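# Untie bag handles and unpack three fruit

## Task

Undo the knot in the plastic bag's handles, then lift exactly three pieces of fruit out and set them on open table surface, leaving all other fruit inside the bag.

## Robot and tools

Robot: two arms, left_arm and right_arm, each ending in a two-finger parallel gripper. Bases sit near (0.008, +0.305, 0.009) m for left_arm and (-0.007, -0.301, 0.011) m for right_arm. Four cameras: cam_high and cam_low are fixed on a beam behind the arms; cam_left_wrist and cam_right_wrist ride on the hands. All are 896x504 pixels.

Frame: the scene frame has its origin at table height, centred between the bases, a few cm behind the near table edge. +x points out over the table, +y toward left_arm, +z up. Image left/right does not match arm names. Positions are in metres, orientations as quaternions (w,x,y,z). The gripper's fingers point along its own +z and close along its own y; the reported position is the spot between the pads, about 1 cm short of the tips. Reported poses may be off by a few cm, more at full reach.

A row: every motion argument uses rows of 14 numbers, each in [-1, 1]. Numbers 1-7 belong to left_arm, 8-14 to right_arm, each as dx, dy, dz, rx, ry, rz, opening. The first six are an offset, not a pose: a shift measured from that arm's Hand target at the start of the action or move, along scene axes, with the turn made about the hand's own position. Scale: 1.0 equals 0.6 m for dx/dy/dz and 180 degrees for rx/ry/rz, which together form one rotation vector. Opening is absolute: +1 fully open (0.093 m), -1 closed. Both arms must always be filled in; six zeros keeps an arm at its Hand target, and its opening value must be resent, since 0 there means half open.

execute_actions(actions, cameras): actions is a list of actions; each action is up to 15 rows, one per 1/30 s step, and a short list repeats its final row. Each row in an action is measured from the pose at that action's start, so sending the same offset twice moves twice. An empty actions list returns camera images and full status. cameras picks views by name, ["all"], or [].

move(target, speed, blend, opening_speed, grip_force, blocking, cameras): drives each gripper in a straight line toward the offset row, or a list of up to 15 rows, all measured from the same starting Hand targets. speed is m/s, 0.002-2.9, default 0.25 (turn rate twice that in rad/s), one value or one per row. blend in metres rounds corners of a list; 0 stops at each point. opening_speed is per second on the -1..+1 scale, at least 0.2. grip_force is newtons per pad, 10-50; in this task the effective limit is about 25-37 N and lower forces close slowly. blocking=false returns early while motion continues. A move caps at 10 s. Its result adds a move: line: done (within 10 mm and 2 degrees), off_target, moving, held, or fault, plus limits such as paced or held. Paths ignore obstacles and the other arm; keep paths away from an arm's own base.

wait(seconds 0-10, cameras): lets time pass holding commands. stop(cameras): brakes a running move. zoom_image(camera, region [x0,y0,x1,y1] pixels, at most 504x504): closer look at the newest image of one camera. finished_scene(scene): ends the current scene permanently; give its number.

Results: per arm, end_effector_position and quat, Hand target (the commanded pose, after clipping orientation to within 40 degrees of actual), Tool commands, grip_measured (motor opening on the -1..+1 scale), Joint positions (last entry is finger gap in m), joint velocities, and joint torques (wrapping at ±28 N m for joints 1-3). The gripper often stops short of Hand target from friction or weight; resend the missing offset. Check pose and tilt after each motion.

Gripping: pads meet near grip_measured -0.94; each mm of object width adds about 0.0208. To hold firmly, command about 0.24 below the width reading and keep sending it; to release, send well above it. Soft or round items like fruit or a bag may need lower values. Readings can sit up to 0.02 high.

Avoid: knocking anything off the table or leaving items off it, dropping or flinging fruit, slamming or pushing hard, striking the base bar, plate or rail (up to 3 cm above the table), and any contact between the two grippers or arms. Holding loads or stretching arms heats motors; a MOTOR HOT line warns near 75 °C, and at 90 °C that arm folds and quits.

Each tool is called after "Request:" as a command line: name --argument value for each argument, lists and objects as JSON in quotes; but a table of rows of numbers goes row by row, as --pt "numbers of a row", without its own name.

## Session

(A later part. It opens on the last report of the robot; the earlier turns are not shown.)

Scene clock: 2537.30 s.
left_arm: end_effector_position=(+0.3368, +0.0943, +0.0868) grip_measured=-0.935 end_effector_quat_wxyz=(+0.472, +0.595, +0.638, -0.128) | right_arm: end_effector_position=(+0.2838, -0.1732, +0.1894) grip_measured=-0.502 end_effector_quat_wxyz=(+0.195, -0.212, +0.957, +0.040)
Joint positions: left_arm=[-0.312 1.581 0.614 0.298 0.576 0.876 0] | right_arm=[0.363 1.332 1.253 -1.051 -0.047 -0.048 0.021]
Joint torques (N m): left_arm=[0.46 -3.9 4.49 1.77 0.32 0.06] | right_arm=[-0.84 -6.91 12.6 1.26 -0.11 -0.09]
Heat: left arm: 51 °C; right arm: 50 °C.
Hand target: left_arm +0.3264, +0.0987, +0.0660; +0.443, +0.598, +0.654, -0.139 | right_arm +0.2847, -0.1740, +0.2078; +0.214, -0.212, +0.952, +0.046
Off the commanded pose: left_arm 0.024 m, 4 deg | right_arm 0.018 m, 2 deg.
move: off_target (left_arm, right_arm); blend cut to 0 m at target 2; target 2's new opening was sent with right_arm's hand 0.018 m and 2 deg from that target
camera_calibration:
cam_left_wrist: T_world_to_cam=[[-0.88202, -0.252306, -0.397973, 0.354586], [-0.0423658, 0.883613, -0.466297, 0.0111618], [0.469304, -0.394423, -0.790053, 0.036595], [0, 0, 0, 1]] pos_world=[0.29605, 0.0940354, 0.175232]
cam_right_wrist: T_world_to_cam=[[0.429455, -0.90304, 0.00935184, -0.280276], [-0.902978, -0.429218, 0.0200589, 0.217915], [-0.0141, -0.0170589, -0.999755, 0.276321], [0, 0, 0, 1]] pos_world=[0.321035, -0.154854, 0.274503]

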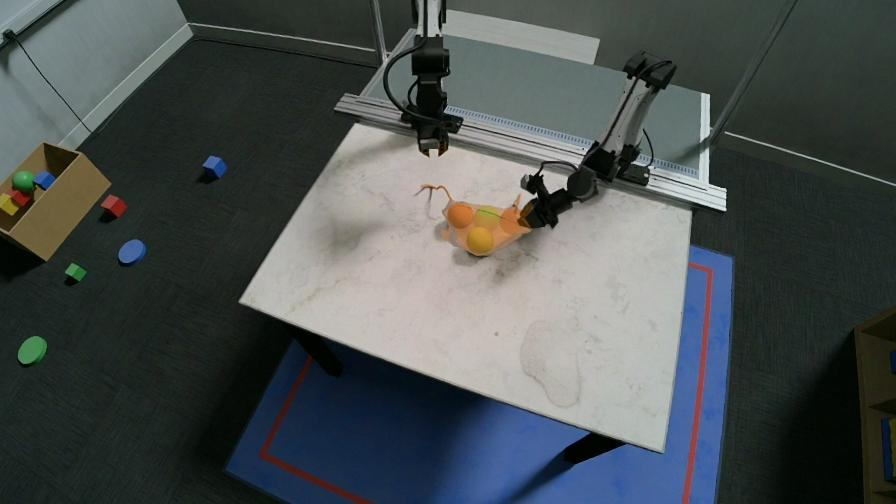

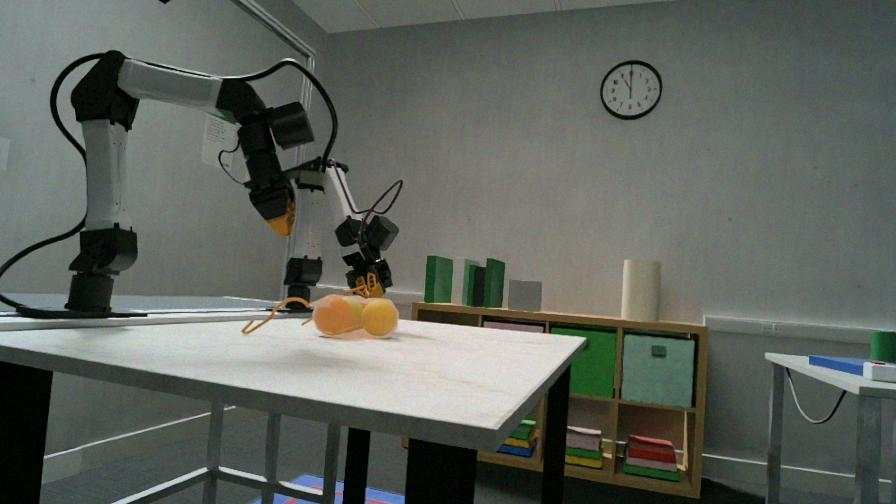

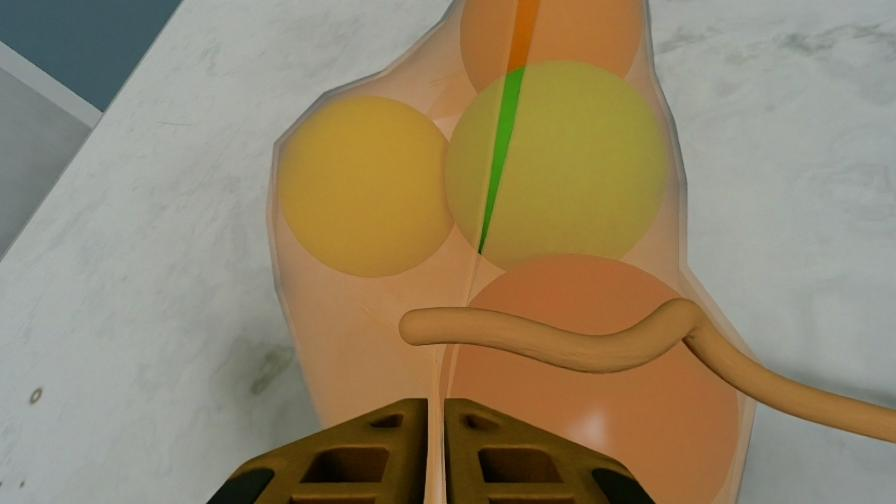

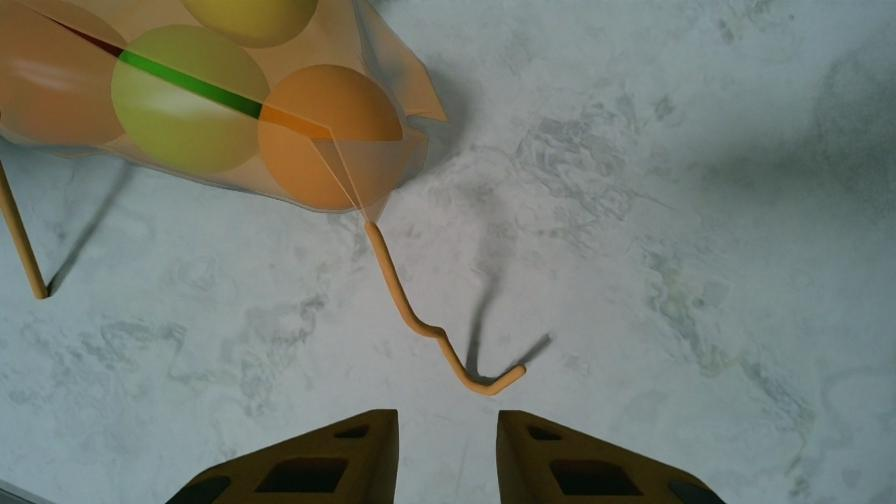

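Request:
move --pt "-0.01 -0.05 0.10 0 0 0 -1 0 0 0 0 0 0 -0.5" --pt "-0.12 -0.06 0.10 0 0 0 -1 0 0 0 0 0 0 -0.5" --pt "-0.17 -0.06 0.02 0 0 0 -1 0 0 0 0 0 0 -0.5" --speed 0.12 --blend 0.02 --cameras '["all"]'

Request:
zoom_image --camera "cam_high" --region '[400, 130, 570, 285]'

Scene clock: 2562.17 s.
left_arm: end_effector_position=(+0.2263, +0.0601, +0.0857) grip_measured=-0.935 end_effector_quat_wxyz=(+0.451, +0.600, +0.646, -0.142) | right_arm: end_effector_position=(+0.2838, -0.1732, +0.1894) grip_measured=-0.502 end_effector_quat_wxyz=(+0.195, -0.212, +0.957, +0.040)
Joint positions: left_arm=[-0.66 1.224 0.35 0.257 0.316 0.646 0] | right_arm=[0.363 1.332 1.253 -1.051 -0.047 -0.048 0.021]
Joint torques (N m): left_arm=[-0.16 -2.69 5.53 2.21 0.07 -0.15] | right_arm=[-0.95 -6.93 12.59 1.26 -0.08 -0.06]
Heat: left arm: 50 °C; right arm: 57 °C.
Hand target: left_arm +0.2244, +0.0627, +0.0780; +0.443, +0.598, +0.654, -0.139 | right_arm +0.2847, -0.1740, +0.2078; +0.214, -0.212, +0.952, +0.046
Off the commanded pose: left_arm 0.008 m, 1 deg | right_arm 0.018 m, 2 deg.
move: off_target (right_arm)
camera_calibration:
cam_left_wrist: T_world_to_cam=[[-0.904471, -0.232645, -0.357503, 0.248536], [-0.0506027, 0.890763, -0.451642, 0.0363531], [0.423523, -0.390407, -0.817442, 0.0865282], [0, 0, 0, 1]] pos_world=[0.189986, 0.0592198, 0.176003]
cam_right_wrist: T_world_to_cam=[[0.429455, -0.90304, 0.00935184, -0.280276], [-0.902978, -0.429218, 0.0200589, 0.217915], [-0.0141, -0.0170589, -0.999755, 0.276321], [0, 0, 0, 1]] pos_world=[0.321035, -0.154854, 0.274503]

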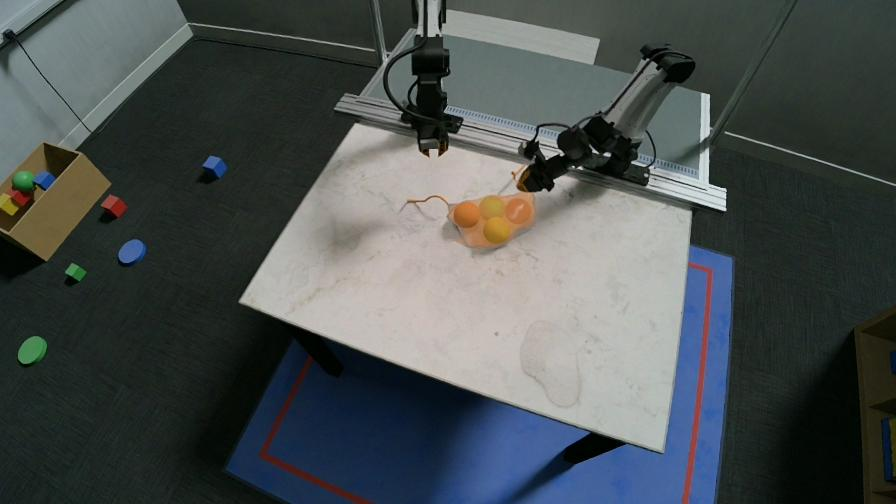

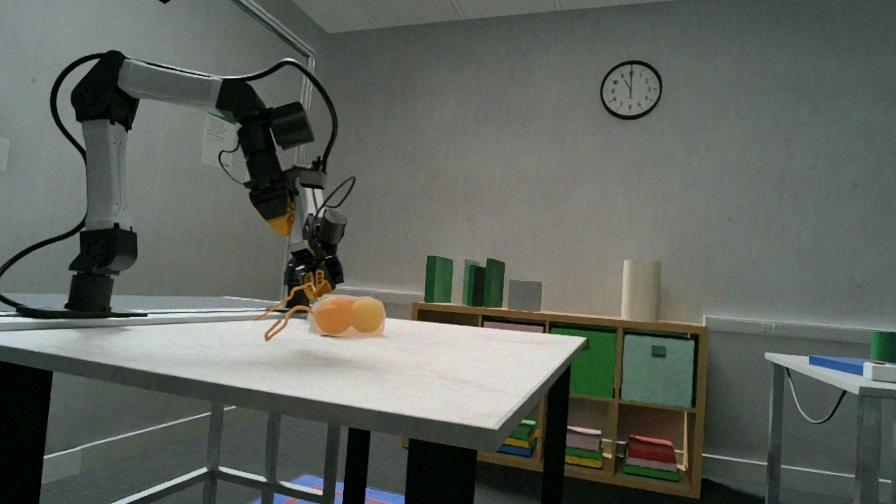

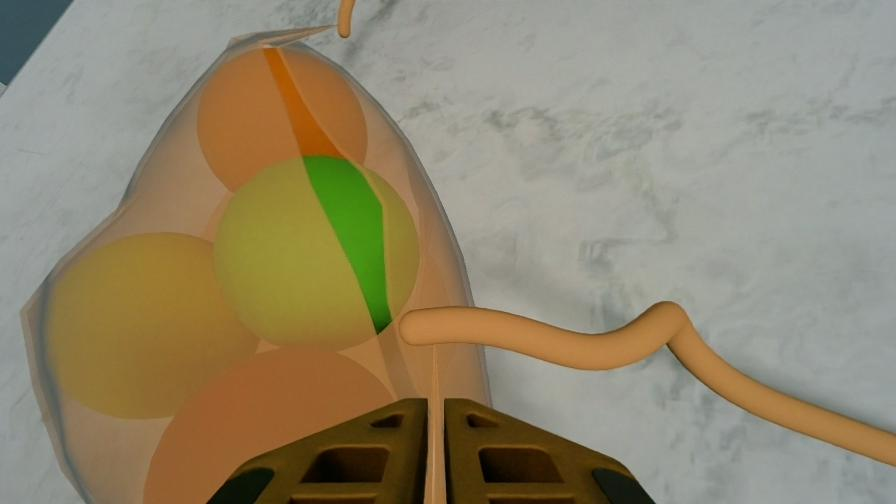

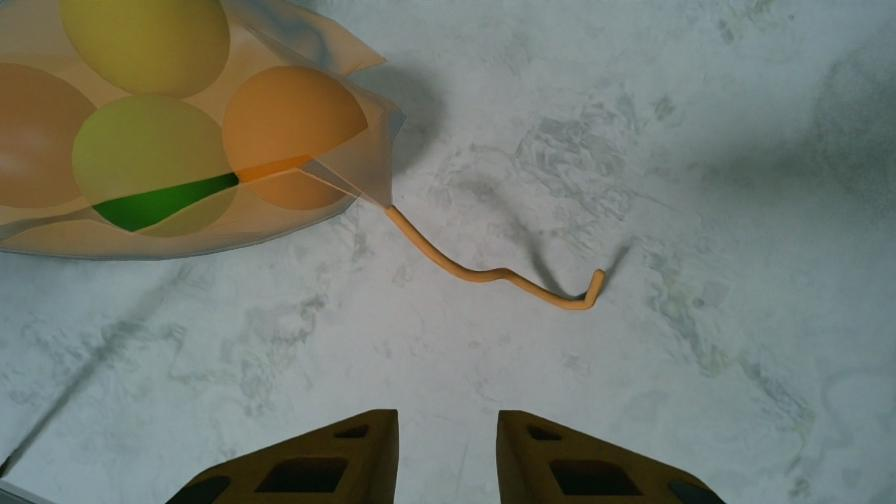

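Scaled by 2.965 from the camera's 896x504 image, which has a finer 1280x720 frame.

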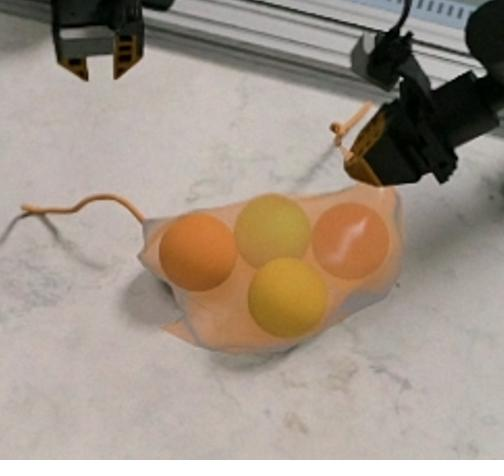

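Request:
move --target '[0,0,0,0,0,0,-1, 0.05,-0.012,-0.197,0.0529,0.1463,-0.4863,-0.3]' --speed 0.15 --cameras '["cam_right_wrist","cam_low"]'

Request:
zoom_image --camera "cam_low" --region '[240, 240, 430, 370]'

Scene clock: 2590.90 s.
left_arm: end_effector_position=(+0.2264, +0.0601, +0.0857) grip_measured=-0.935 end_effector_quat_wxyz=(+0.451, +0.600, +0.646, -0.142) | right_arm: end_effector_position=(+0.3114, -0.1802, +0.0855) grip_measured=-0.302 end_effector_quat_wxyz=(+0.005, +0.521, +0.853, +0.000)
Joint positions: left_arm=[-0.66 1.224 0.35 0.257 0.316 0.646 0] | right_arm=[0.336 1.79 1.385 -1.121 -0.024 1.442 0.031]
Joint torques (N m): left_arm=[-0.13 -2.69 5.52 2.25 0.05 -0.11] | right_arm=[-1.13 -6.82 11.23 0.21 -0.04 0.11]
Heat: left arm: 55 °C; right arm: 60 °C.
Hand target: left_arm +0.2244, +0.0628, +0.0780; +0.443, +0.598, +0.654, -0.139 | right_arm +0.3148, -0.1813, +0.0896; +0.000, +0.530, +0.848, +0.000
Off the commanded pose: left_arm 0.008 m, 1 deg | right_arm 0.005 m, 1 deg.
move: done
camera_calibration:
cam_right_wrist: T_world_to_cam=[[-0.885601, -0.464417, -0.00526263, 0.192336], [-0.427578, 0.810822, 0.399681, 0.28486], [-0.181352, 0.356208, -0.916639, 0.284899], [0, 0, 0, 1]] pos_world=[0.3438, -0.24313, 0.148308]
Images, in order (width x height): cam_low 896x504, cam_right_wrist 896x504.

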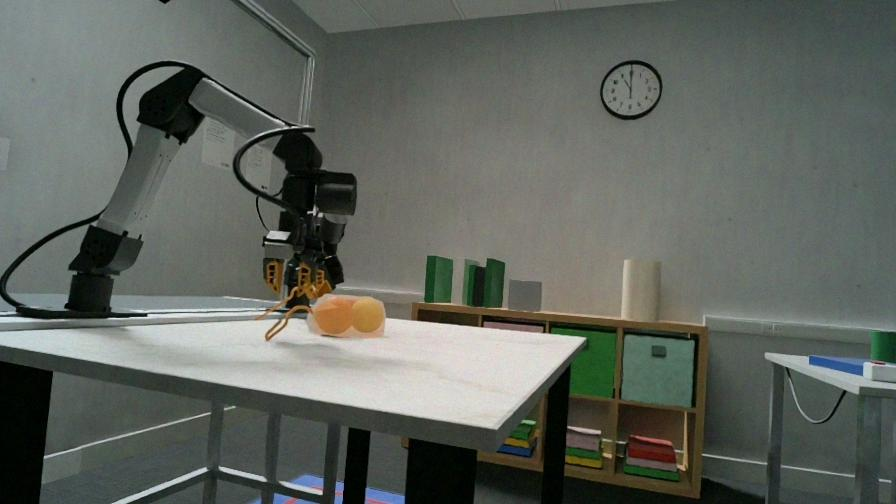

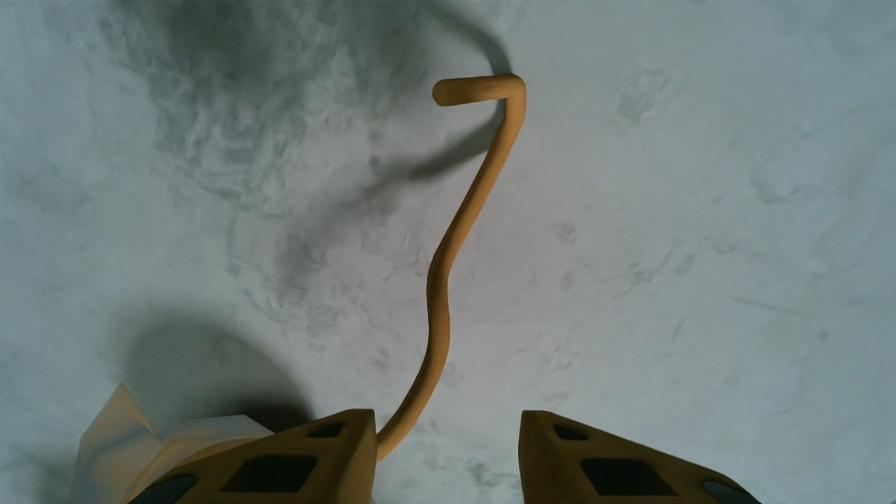

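Scaled by 2.653 from the camera's 896x504 image, which has a finer 1280x720 frame.

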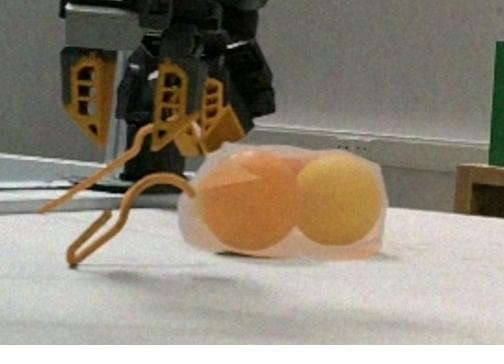

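Request:
move --target '[0,0,0,0,0,0,-1, 0.006,0.0,-0.129,0,0,0,-0.3]' --speed 0.08 --cameras '["cam_right_wrist","cam_low"]'

Request:
zoom_image --camera "cam_low" --region '[240, 240, 430, 370]'

Scene clock: 2604.40 s.
left_arm: end_effector_position=(+0.2264, +0.0601, +0.0857) grip_measured=-0.935 end_effector_quat_wxyz=(+0.451, +0.600, +0.646, -0.142) | right_arm: end_effector_position=(+0.3203, -0.1791, +0.0187) grip_measured=-0.302 end_effector_quat_wxyz=(+0.006, +0.523, +0.852, +0.002)
Joint positions: left_arm=[-0.66 1.224 0.35 0.257 0.316 0.646 0] | right_arm=[0.336 1.898 1.25 -0.873 -0.024 1.447 0.031]
Joint torques (N m): left_arm=[-0.09 -2.61 5.52 2.27 0.05 -0.13] | right_arm=[-0.75 -7.68 6.34 0.69 -0.01 0.1]
Heat: left arm: 55 °C; right arm: 56 °C.
Hand target: left_arm +0.2244, +0.0628, +0.0780; +0.443, +0.598, +0.654, -0.139 | right_arm +0.3183, -0.1813, +0.0122; +0.000, +0.530, +0.848, +0.000
Off the commanded pose: left_arm 0.008 m, 1 deg | right_arm 0.007 m, 1 deg.
move: done
camera_calibration:
cam_right_wrist: T_world_to_cam=[[-0.887606, -0.46049, -0.0102123, 0.201865], [-0.42579, 0.811863, 0.399477, 0.314141], [-0.175664, 0.358926, -0.916686, 0.223563], [0, 0, 0, 1]] pos_world=[0.352207, -0.242326, 0.081507]
Images, in order (width x height): cam_low 896x504, cam_right_wrist 896x504.

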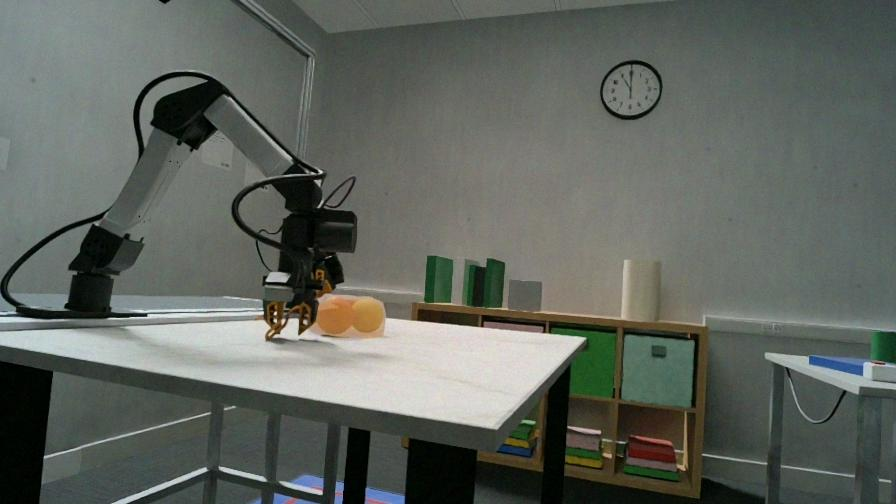

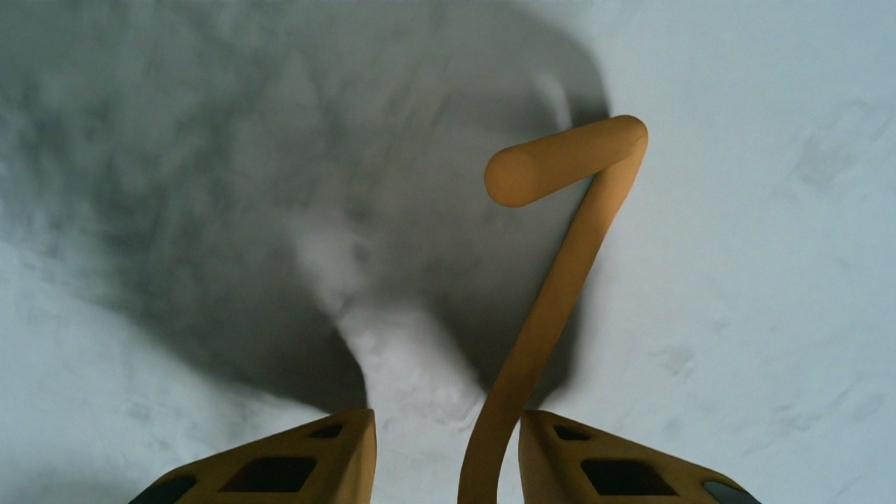

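Scaled by 2.653 from the camera's 896x504 image, which has a finer 1280x720 frame.

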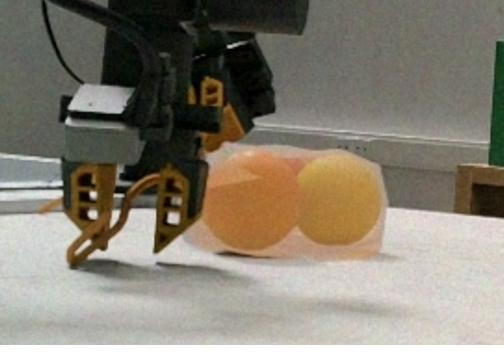

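Request:
move --target '[0,0,0,0,0,0,-1, -0.006,0.0,0.01,0,0,0,-1]' --speed 0.05 --opening_speed 0.7 --cameras '["cam_right_wrist"]'

Scene clock: 2613.03 s.
left_arm: end_effector_position=(+0.2264, +0.0601, +0.0857) grip_measured=-0.935 end_effector_quat_wxyz=(+0.451, +0.600, +0.646, -0.142) | right_arm: end_effector_position=(+0.3204, -0.1791, +0.0187) grip_measured=-0.916 end_effector_quat_wxyz=(+0.007, +0.525, +0.851, +0.002)
Joint positions: left_arm=[-0.66 1.224 0.35 0.257 0.316 0.646 0] | right_arm=[0.336 1.898 1.25 -0.872 -0.024 1.45 0.001]
Joint torques (N m): left_arm=[-0.12 -2.67 5.5 2.25 0.04 -0.13] | right_arm=[-0.47 -9.57 5.86 0.44 -0.01 0.06]
Heat: left arm: 56 °C; right arm: 55 °C.
Hand target: left_arm +0.2244, +0.0628, +0.0780; +0.443, +0.598, +0.654, -0.139 | right_arm +0.3147, -0.1813, +0.0182; +0.000, +0.530, +0.848, +0.000
Off the commanded pose: left_arm 0.008 m, 1 deg | right_arm 0.006 m, 1 deg.
move: done
camera_calibration:
cam_right_wrist: T_world_to_cam=[[-0.888997, -0.457787, -0.010688, 0.202918], [-0.423496, 0.813079, 0.399442, 0.313669], [-0.174169, 0.359629, -0.916696, 0.223226], [0, 0, 0, 1]] pos_world=[0.35211, -0.242423, 0.0815069]
Images, in order (width x height): cam_right_wrist 896x504.

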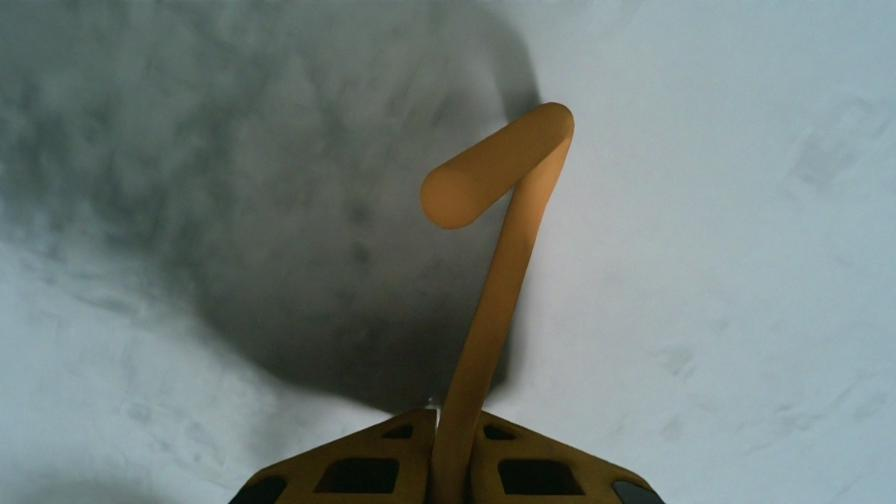

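Request:
move --pt "0 0 0 0 0 0 -1 -0.06 -0.01 0.02 0 0 0 -1" --pt "0 0 0 0 0 0 -1 -0.13 0.02 0.02 0 0 0 -1" --speed 0.06 --blend 0.02 --cameras '["cam_left_wrist","cam_high","cam_low"]'

Request:
zoom_image --camera "cam_high" --region '[400, 130, 570, 285]'

Request:
zoom_image --camera "cam_low" --region '[240, 240, 430, 370]'

Scene clock: 2624.10 s.
left_arm: end_effector_position=(+0.2264, +0.0601, +0.0857) grip_measured=-0.935 end_effector_quat_wxyz=(+0.451, +0.600, +0.646, -0.142) | right_arm: end_effector_position=(+0.2389, -0.1705, +0.0261) grip_measured=-0.916 end_effector_quat_wxyz=(-0.004, +0.529, +0.849, -0.009)
Joint positions: left_arm=[-0.66 1.224 0.35 0.257 0.316 0.646 0] | right_arm=[0.464 1.66 0.981 -0.869 -0.024 1.587 0.001]
Joint torques (N m): left_arm=[-0.16 -2.59 5.52 2.26 0.03 -0.13] | right_arm=[0.23 -9.22 5.85 0.51 0.02 0.14]
Heat: left arm: 56 °C; right arm: 53 °C.
Hand target: left_arm +0.2244, +0.0628, +0.0780; +0.443, +0.598, +0.654, -0.139 | right_arm +0.2368, -0.1693, +0.0302; +0.000, +0.530, +0.848, +0.000
Off the commanded pose: left_arm 0.008 m, 1 deg | right_arm 0.005 m, 1 deg.
move: done; blend cut to 0.0192 m at target 1
camera_calibration:
cam_left_wrist: T_world_to_cam=[[-0.904246, -0.232897, -0.357908, 0.248613], [-0.0506012, 0.890706, -0.451755, 0.036421], [0.424003, -0.390387, -0.817202, 0.0864753], [0, 0, 0, 1]] pos_world=[0.189985, 0.0592198, 0.176102]
Images, in order (width x height): cam_high 896x504, cam_low 896x504, cam_left_wrist 896x504.

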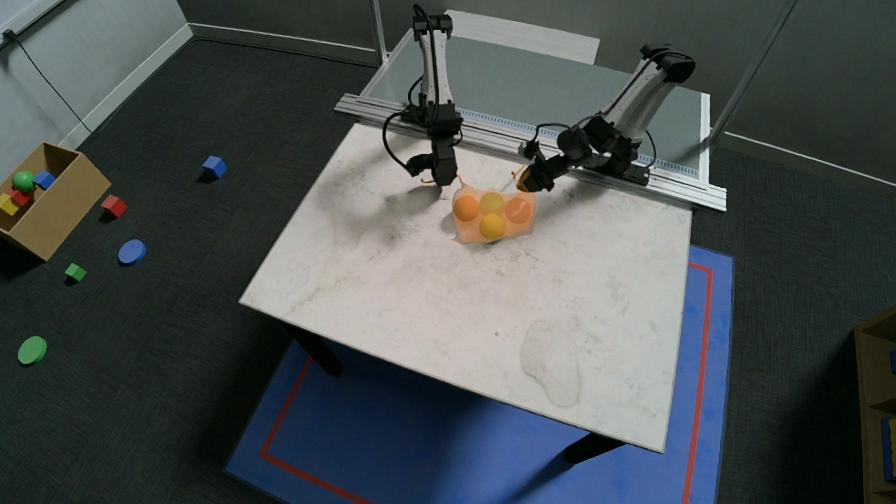

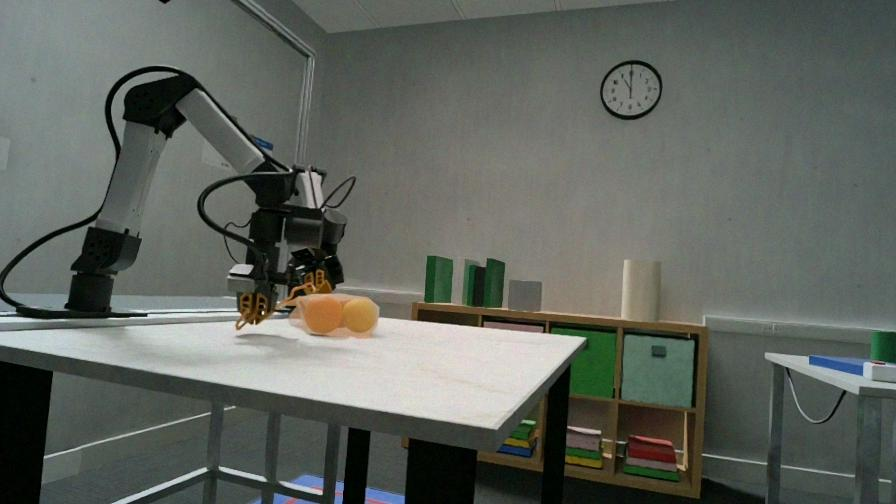

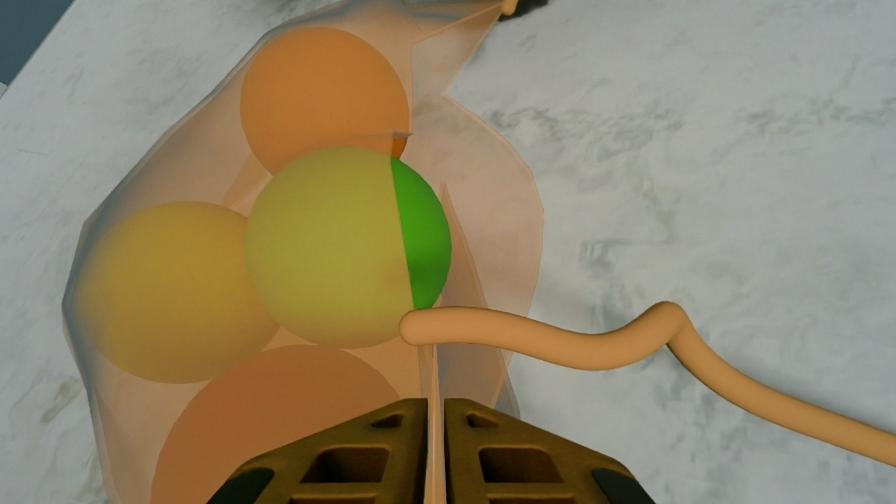

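Scaled by 2.965 from the camera's 896x504 image, which has a finer 1280x720 frame.

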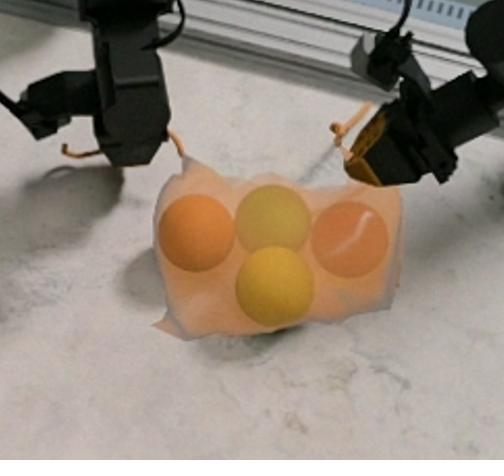

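Scaled by 2.653 from the camera's 896x504 image, which has a finer 1280x720 frame.

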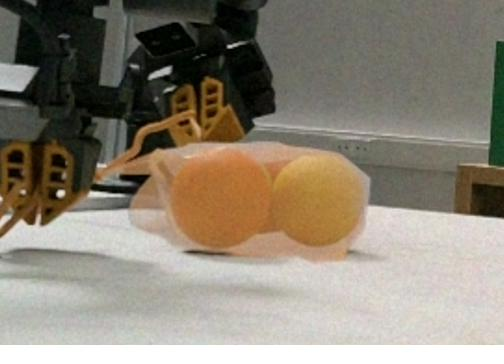

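Request:
move --pt "0 0 -0.065 0 0 0 -1 0 0 -0.025 0 0 0 -1" --pt "0 0 -0.065 0 0 0 -0.5 0 0 -0.025 0 0 0 -0.4" --speed 0.05 --opening_speed 0.4 --cameras '["cam_left_wrist"]'

Request:
move --pt "-0.05 0.09 0.07 0 0 0 -0.5 0 0 0.06 0 0 0 -0.4" --pt "-0.16 0.26 0.22 0 0 0 -0.5 0 -0.02 0.25 -0.0529 -0.1463 0.4863 -0.4" --speed 0.12 --blend 0.02 --cameras '["all"]'

Request:
zoom_image --camera "cam_high" --region '[400, 130, 570, 285]'

Request:
zoom_image --camera "cam_low" --region '[240, 240, 430, 370]'

Scene clock: 2650.90 s.
left_arm: end_effector_position=(+0.2272, +0.0594, +0.0466) grip_measured=-0.502 end_effector_quat_wxyz=(+0.452, +0.599, +0.645, -0.142) | right_arm: end_effector_position=(+0.2405, -0.1699, +0.0184) grip_measured=-0.402 end_effector_quat_wxyz=(+0.002, +0.529, +0.848, +0.001)
Joint positions: left_arm=[-0.663 1.432 0.262 0.555 0.314 0.644 0.021] | right_arm=[0.464 1.66 0.947 -0.811 -0.024 1.589 0.026]
Joint torques (N m): left_arm=[-0.08 -3 4.55 2.27 0.05 -0.12] | right_arm=[0.4 -6.52 5.76 0.63 0.06 0.07]
Heat: left arm: 56 °C; right arm: 50 °C.
Hand target: left_arm +0.2244, +0.0627, +0.0389; +0.443, +0.598, +0.653, -0.139 | right_arm +0.2368, -0.1693, +0.0152; +0.000, +0.530, +0.848, +0.000
Off the commanded pose: left_arm 0.009 m, 1 deg | right_arm 0.005 m, 0 deg.
move: done
camera_calibration:
cam_left_wrist: T_world_to_cam=[[-0.903747, -0.233121, -0.359021, 0.235053], [-0.0495999, 0.890081, -0.453095, 0.0193012], [0.425184, -0.391676, -0.815971, 0.0536345], [0, 0, 0, 1]] pos_world=[0.190581, 0.0586235, 0.136899]
Images, in order (width x height): cam_left_wrist 896x504.

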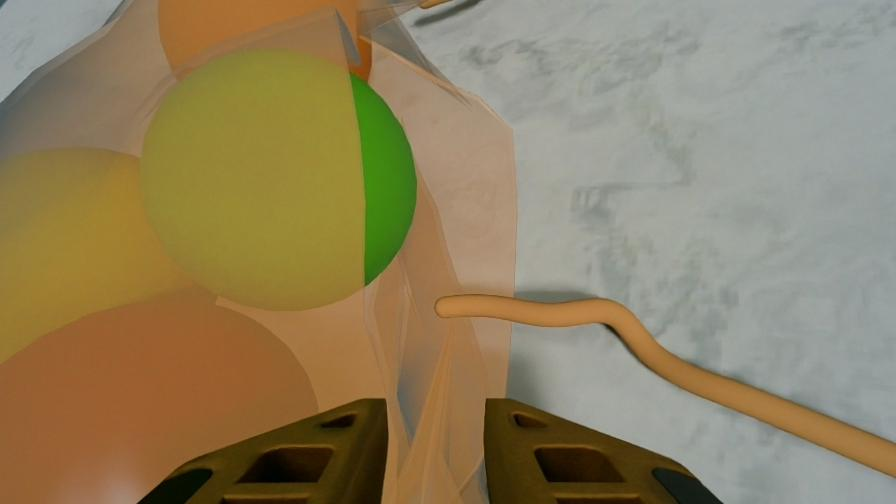

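Scene clock: 2658.93 s.
left_arm: end_effector_position=(+0.1282, +0.2167, +0.1657) grip_measured=-0.501 end_effector_quat_wxyz=(+0.438, +0.596, +0.658, -0.140) | right_arm: end_effector_position=(+0.2412, -0.1782, +0.1622) grip_measured=-0.402 end_effector_quat_wxyz=(+0.215, -0.211, +0.953, +0.044)
Joint positions: left_arm=[0.563 0.693 0.632 -1.545 0.957 2.027 0.021] | right_arm=[0.424 1.126 0.987 -0.948 -0.02 0.007 0.026]
Joint torques (N m): left_arm=[0.66 1.11 7.77 0.19 0.65 0.04] | right_arm=[-0.94 -4.9 9.13 1.32 -0.08 -0.05]
Heat: left arm: 53 °C; right arm: 50 °C.
Hand target: left_arm +0.1283, +0.2187, +0.1710; +0.443, +0.598, +0.654, -0.139 | right_arm +0.2367, -0.1812, +0.1652; +0.214, -0.212, +0.952, +0.046
Off the commanded pose: left_arm 0.006 m, 1 deg | right_arm 0.006 m, 0 deg.
joint sent to its limit (left arm) — joint 4 (wrist pitch), lower limit. The joint targets still meet the commanded pose.
move: done
camera_calibration:
cam_left_wrist: T_world_to_cam=[[-0.909132, -0.242144, -0.338889, 0.22443], [-0.078004, 0.898231, -0.432546, -0.0732382], [0.409139, -0.366807, -0.835499, 0.254427], [0, 0, 0, 1]] pos_world=[0.0942271, 0.213455, 0.256951]
cam_right_wrist: T_world_to_cam=[[0.429054, -0.903207, 0.0113769, -0.266484], [-0.902941, -0.429204, -0.0219418, 0.184631], [0.024701, -0.000858462, -0.999695, 0.241947], [0, 0, 0, 1]] pos_world=[0.27507, -0.161239, 0.248956]

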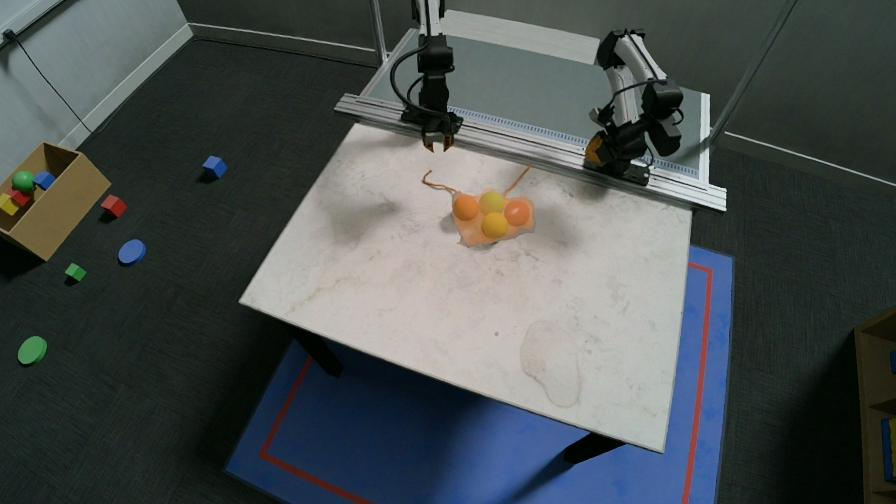

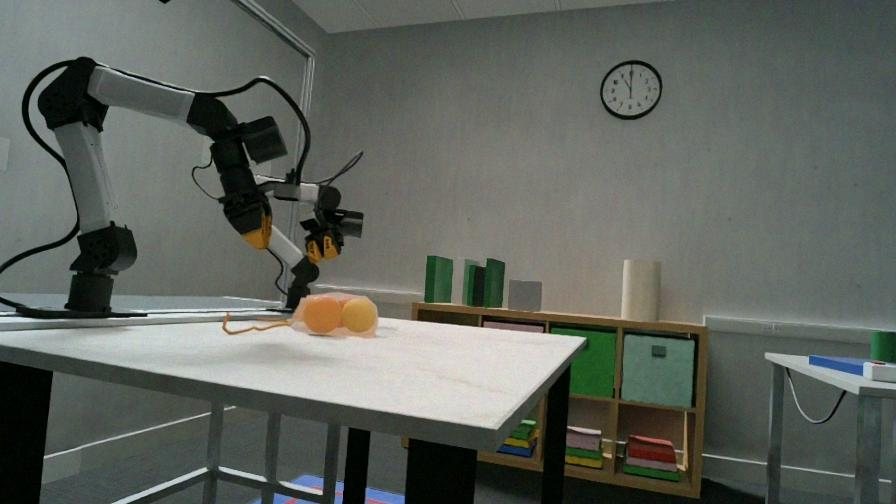

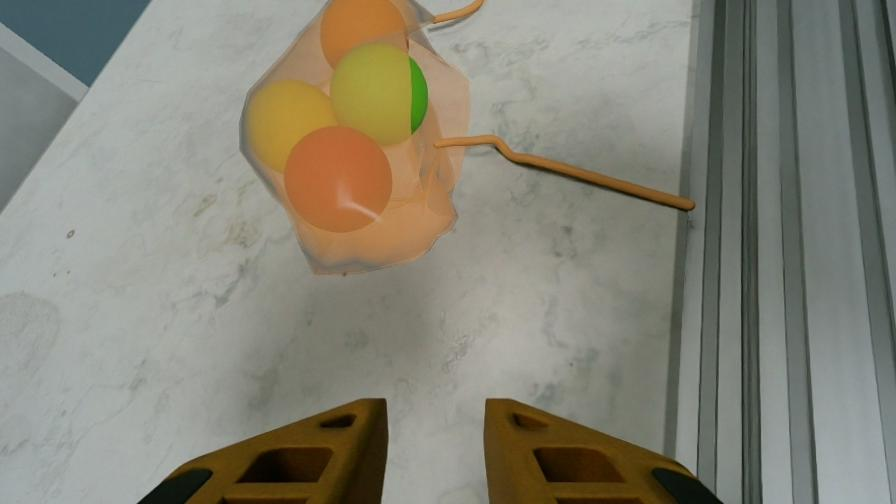

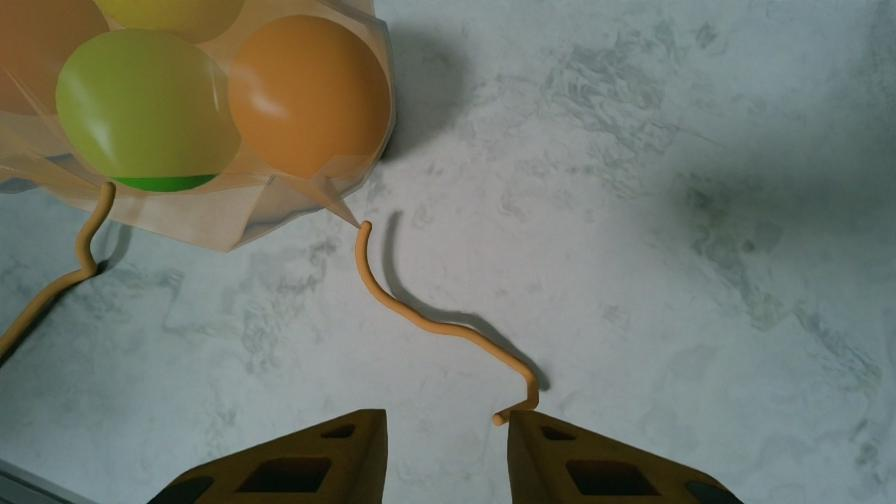

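Scaled by 2.965 from the camera's 896x504 image, which has a finer 1280x720 frame.

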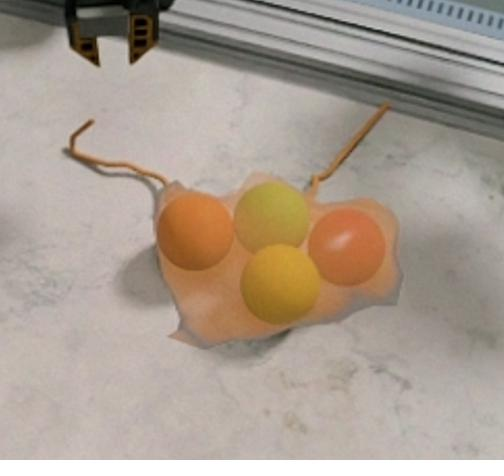

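Scaled by 2.653 from the camera's 896x504 image, which has a finer 1280x720 frame.

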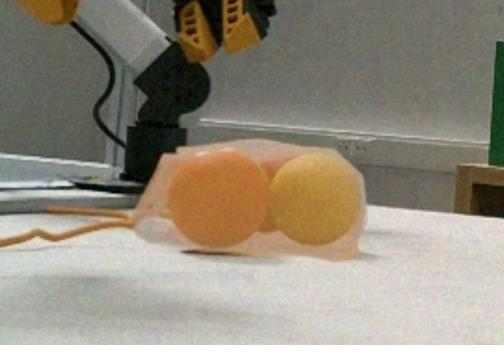

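Request:
zoom_image --camera "cam_right_wrist" --region '[0, 0, 420, 280]'

Request:
zoom_image --camera "cam_left_wrist" --region '[230, 0, 510, 290]'

Scaled by 1.200 from the camera's 896x504 image, which has a finer 1280x720 frame.

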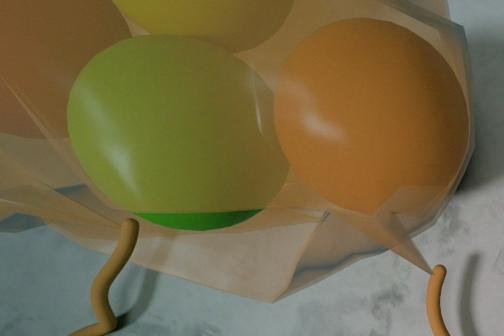

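Scaled by 1.738 from the camera's 896x504 image, which has a finer 1280x720 frame.

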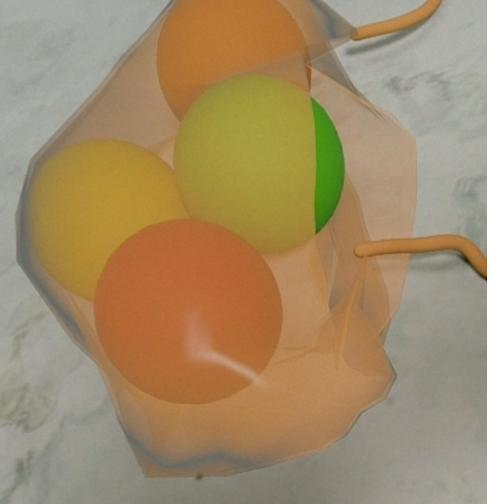

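Request:
move --target '[0,0,0,0,0,0,-0.5, -0.033,0.313,-0.108,-0.059,0.1288,-0.0007,-0.2]' --speed 0.2 --cameras '["cam_right_wrist","cam_left_wrist"]'

Scene clock: 2739.43 s.
left_arm: end_effector_position=(+0.1282, +0.2167, +0.1657) grip_measured=-0.501 end_effector_quat_wxyz=(+0.438, +0.596, +0.658, -0.139) | right_arm: end_effector_position=(+0.2178, +0.0032, +0.0964) grip_measured=-0.202 end_effector_quat_wxyz=(+0.004, -0.219, +0.976, -0.002)
Joint positions: left_arm=[0.563 0.693 0.632 -1.545 0.957 2.027 0.021] | right_arm=[0.927 1.914 1.611 -1.215 0.004 0.494 0.036]
Joint torques (N m): left_arm=[0.64 1.17 7.77 0.19 0.65 0.05] | right_arm=[-0.09 -8.25 11.48 0.32 -0.07 0.09]
Heat: left arm: 43 °C; right arm: 51 °C.
Hand target: left_arm +0.1284, +0.2187, +0.1710; +0.443, +0.598, +0.654, -0.139 | right_arm +0.2170, +0.0065, +0.1004; -0.002, -0.216, +0.976, +0.000
Off the commanded pose: left_arm 0.006 m, 1 deg | right_arm 0.005 m, 1 deg.
joint sent to its limit (left arm) — joint 4 (wrist pitch), lower limit. The joint targets still meet the commanded pose.
move: done
camera_calibration:
cam_left_wrist: T_world_to_cam=[[-0.909112, -0.241885, -0.339126, 0.224342], [-0.077733, 0.898341, -0.432368, -0.0733405], [0.409234, -0.36671, -0.835495, 0.254437], [0, 0, 0, 1]] pos_world=[0.0941268, 0.213454, 0.256951]
cam_right_wrist: T_world_to_cam=[[0.436256, -0.899802, 0.00598836, -0.0928223], [-0.825062, -0.397346, 0.401732, 0.182144], [-0.3591, -0.180199, -0.915738, 0.252944], [0, 0, 0, 1]] pos_world=[0.281606, 0.0344326, 0.159013]
Images, in order (width x height): cam_left_wrist 896x504, cam_right_wrist 896x504.

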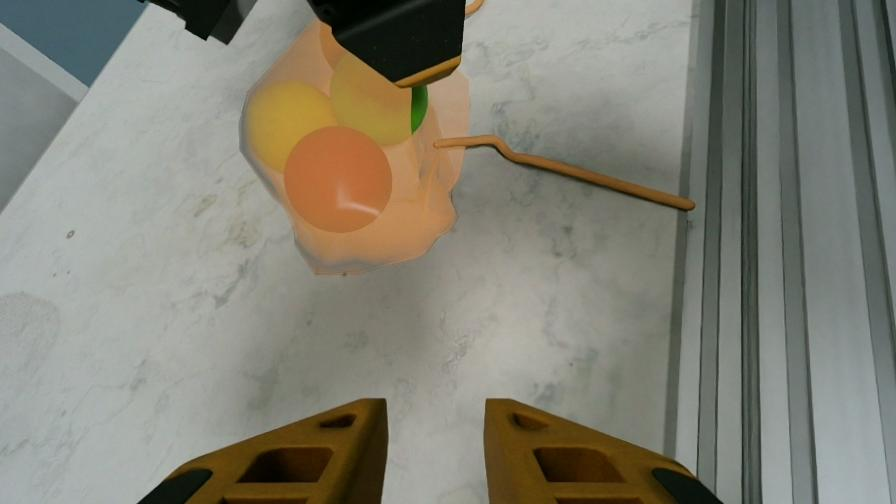

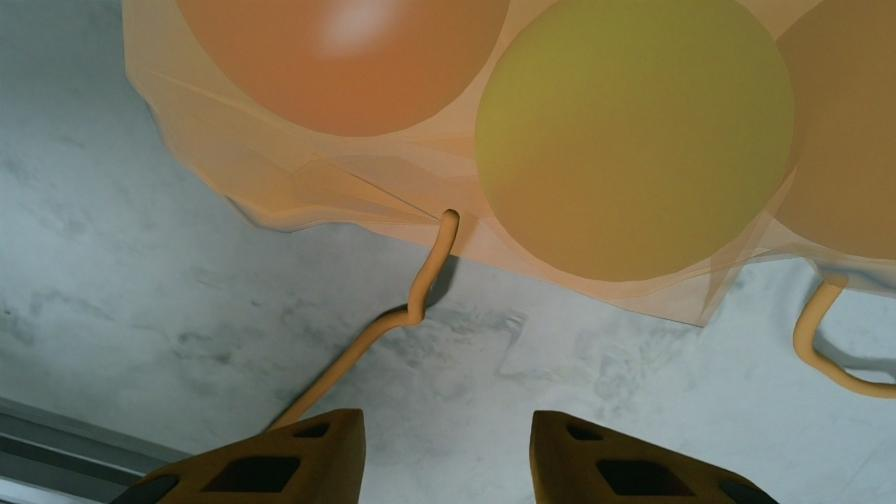

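Request:
move --target '[0,0,0,0,0,0,-0.5, 0.0033,0.010,-0.150,0,0,0,-0.3]' --speed 0.1 --cameras '["cam_right_wrist","cam_low"]'

Scene clock: 2748.77 s.
left_arm: end_effector_position=(+0.1282, +0.2167, +0.1657) grip_measured=-0.501 end_effector_quat_wxyz=(+0.438, +0.596, +0.658, -0.139) | right_arm: end_effector_position=(+0.2265, +0.0144, +0.0240) grip_measured=-0.298 end_effector_quat_wxyz=(+0.013, -0.214, +0.977, +0.006)
Joint positions: left_arm=[0.563 0.693 0.632 -1.545 0.957 2.027 0.021] | right_arm=[0.927 2.012 1.458 -0.94 0.004 0.505 0.031]
Joint torques (N m): left_arm=[0.55 1.03 7.84 0.2 0.65 0.05] | right_arm=[0.49 -7.65 5.74 0.81 -0.05 0.03]
Heat: left arm: 43 °C; right arm: 53 °C.
Hand target: left_arm +0.1284, +0.2187, +0.1710; +0.443, +0.598, +0.654, -0.139 | right_arm +0.2190, +0.0126, +0.0104; -0.002, -0.216, +0.976, +0.000
Off the commanded pose: left_arm 0.006 m, 1 deg | right_arm 0.016 m, 2 deg.
joint sent to its limit (left arm) — joint 4 (wrist pitch), lower limit. The joint targets still meet the commanded pose.
move: off_target (right_arm)
camera_calibration:
cam_right_wrist: T_world_to_cam=[[0.426391, -0.904523, -0.00537126, -0.0835253], [-0.834875, -0.395831, 0.382494, 0.225333], [-0.3481, -0.158608, -0.923943, 0.18921], [0, 0, 0, 1]] pos_world=[0.289604, 0.0436535, 0.0881819]
Images, in order (width x height): cam_low 896x504, cam_right_wrist 896x504.

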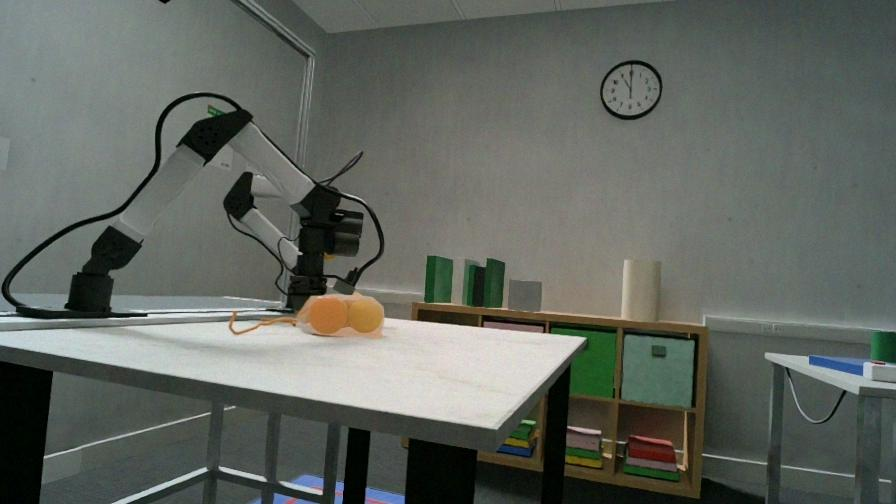

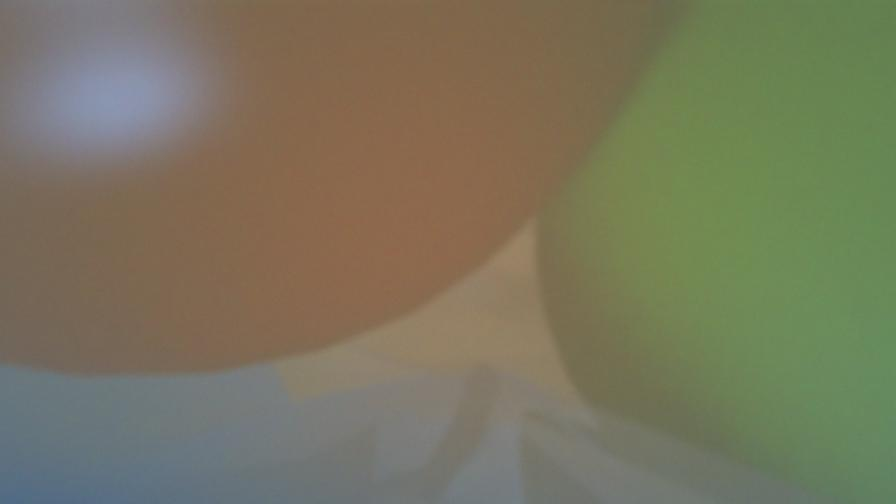

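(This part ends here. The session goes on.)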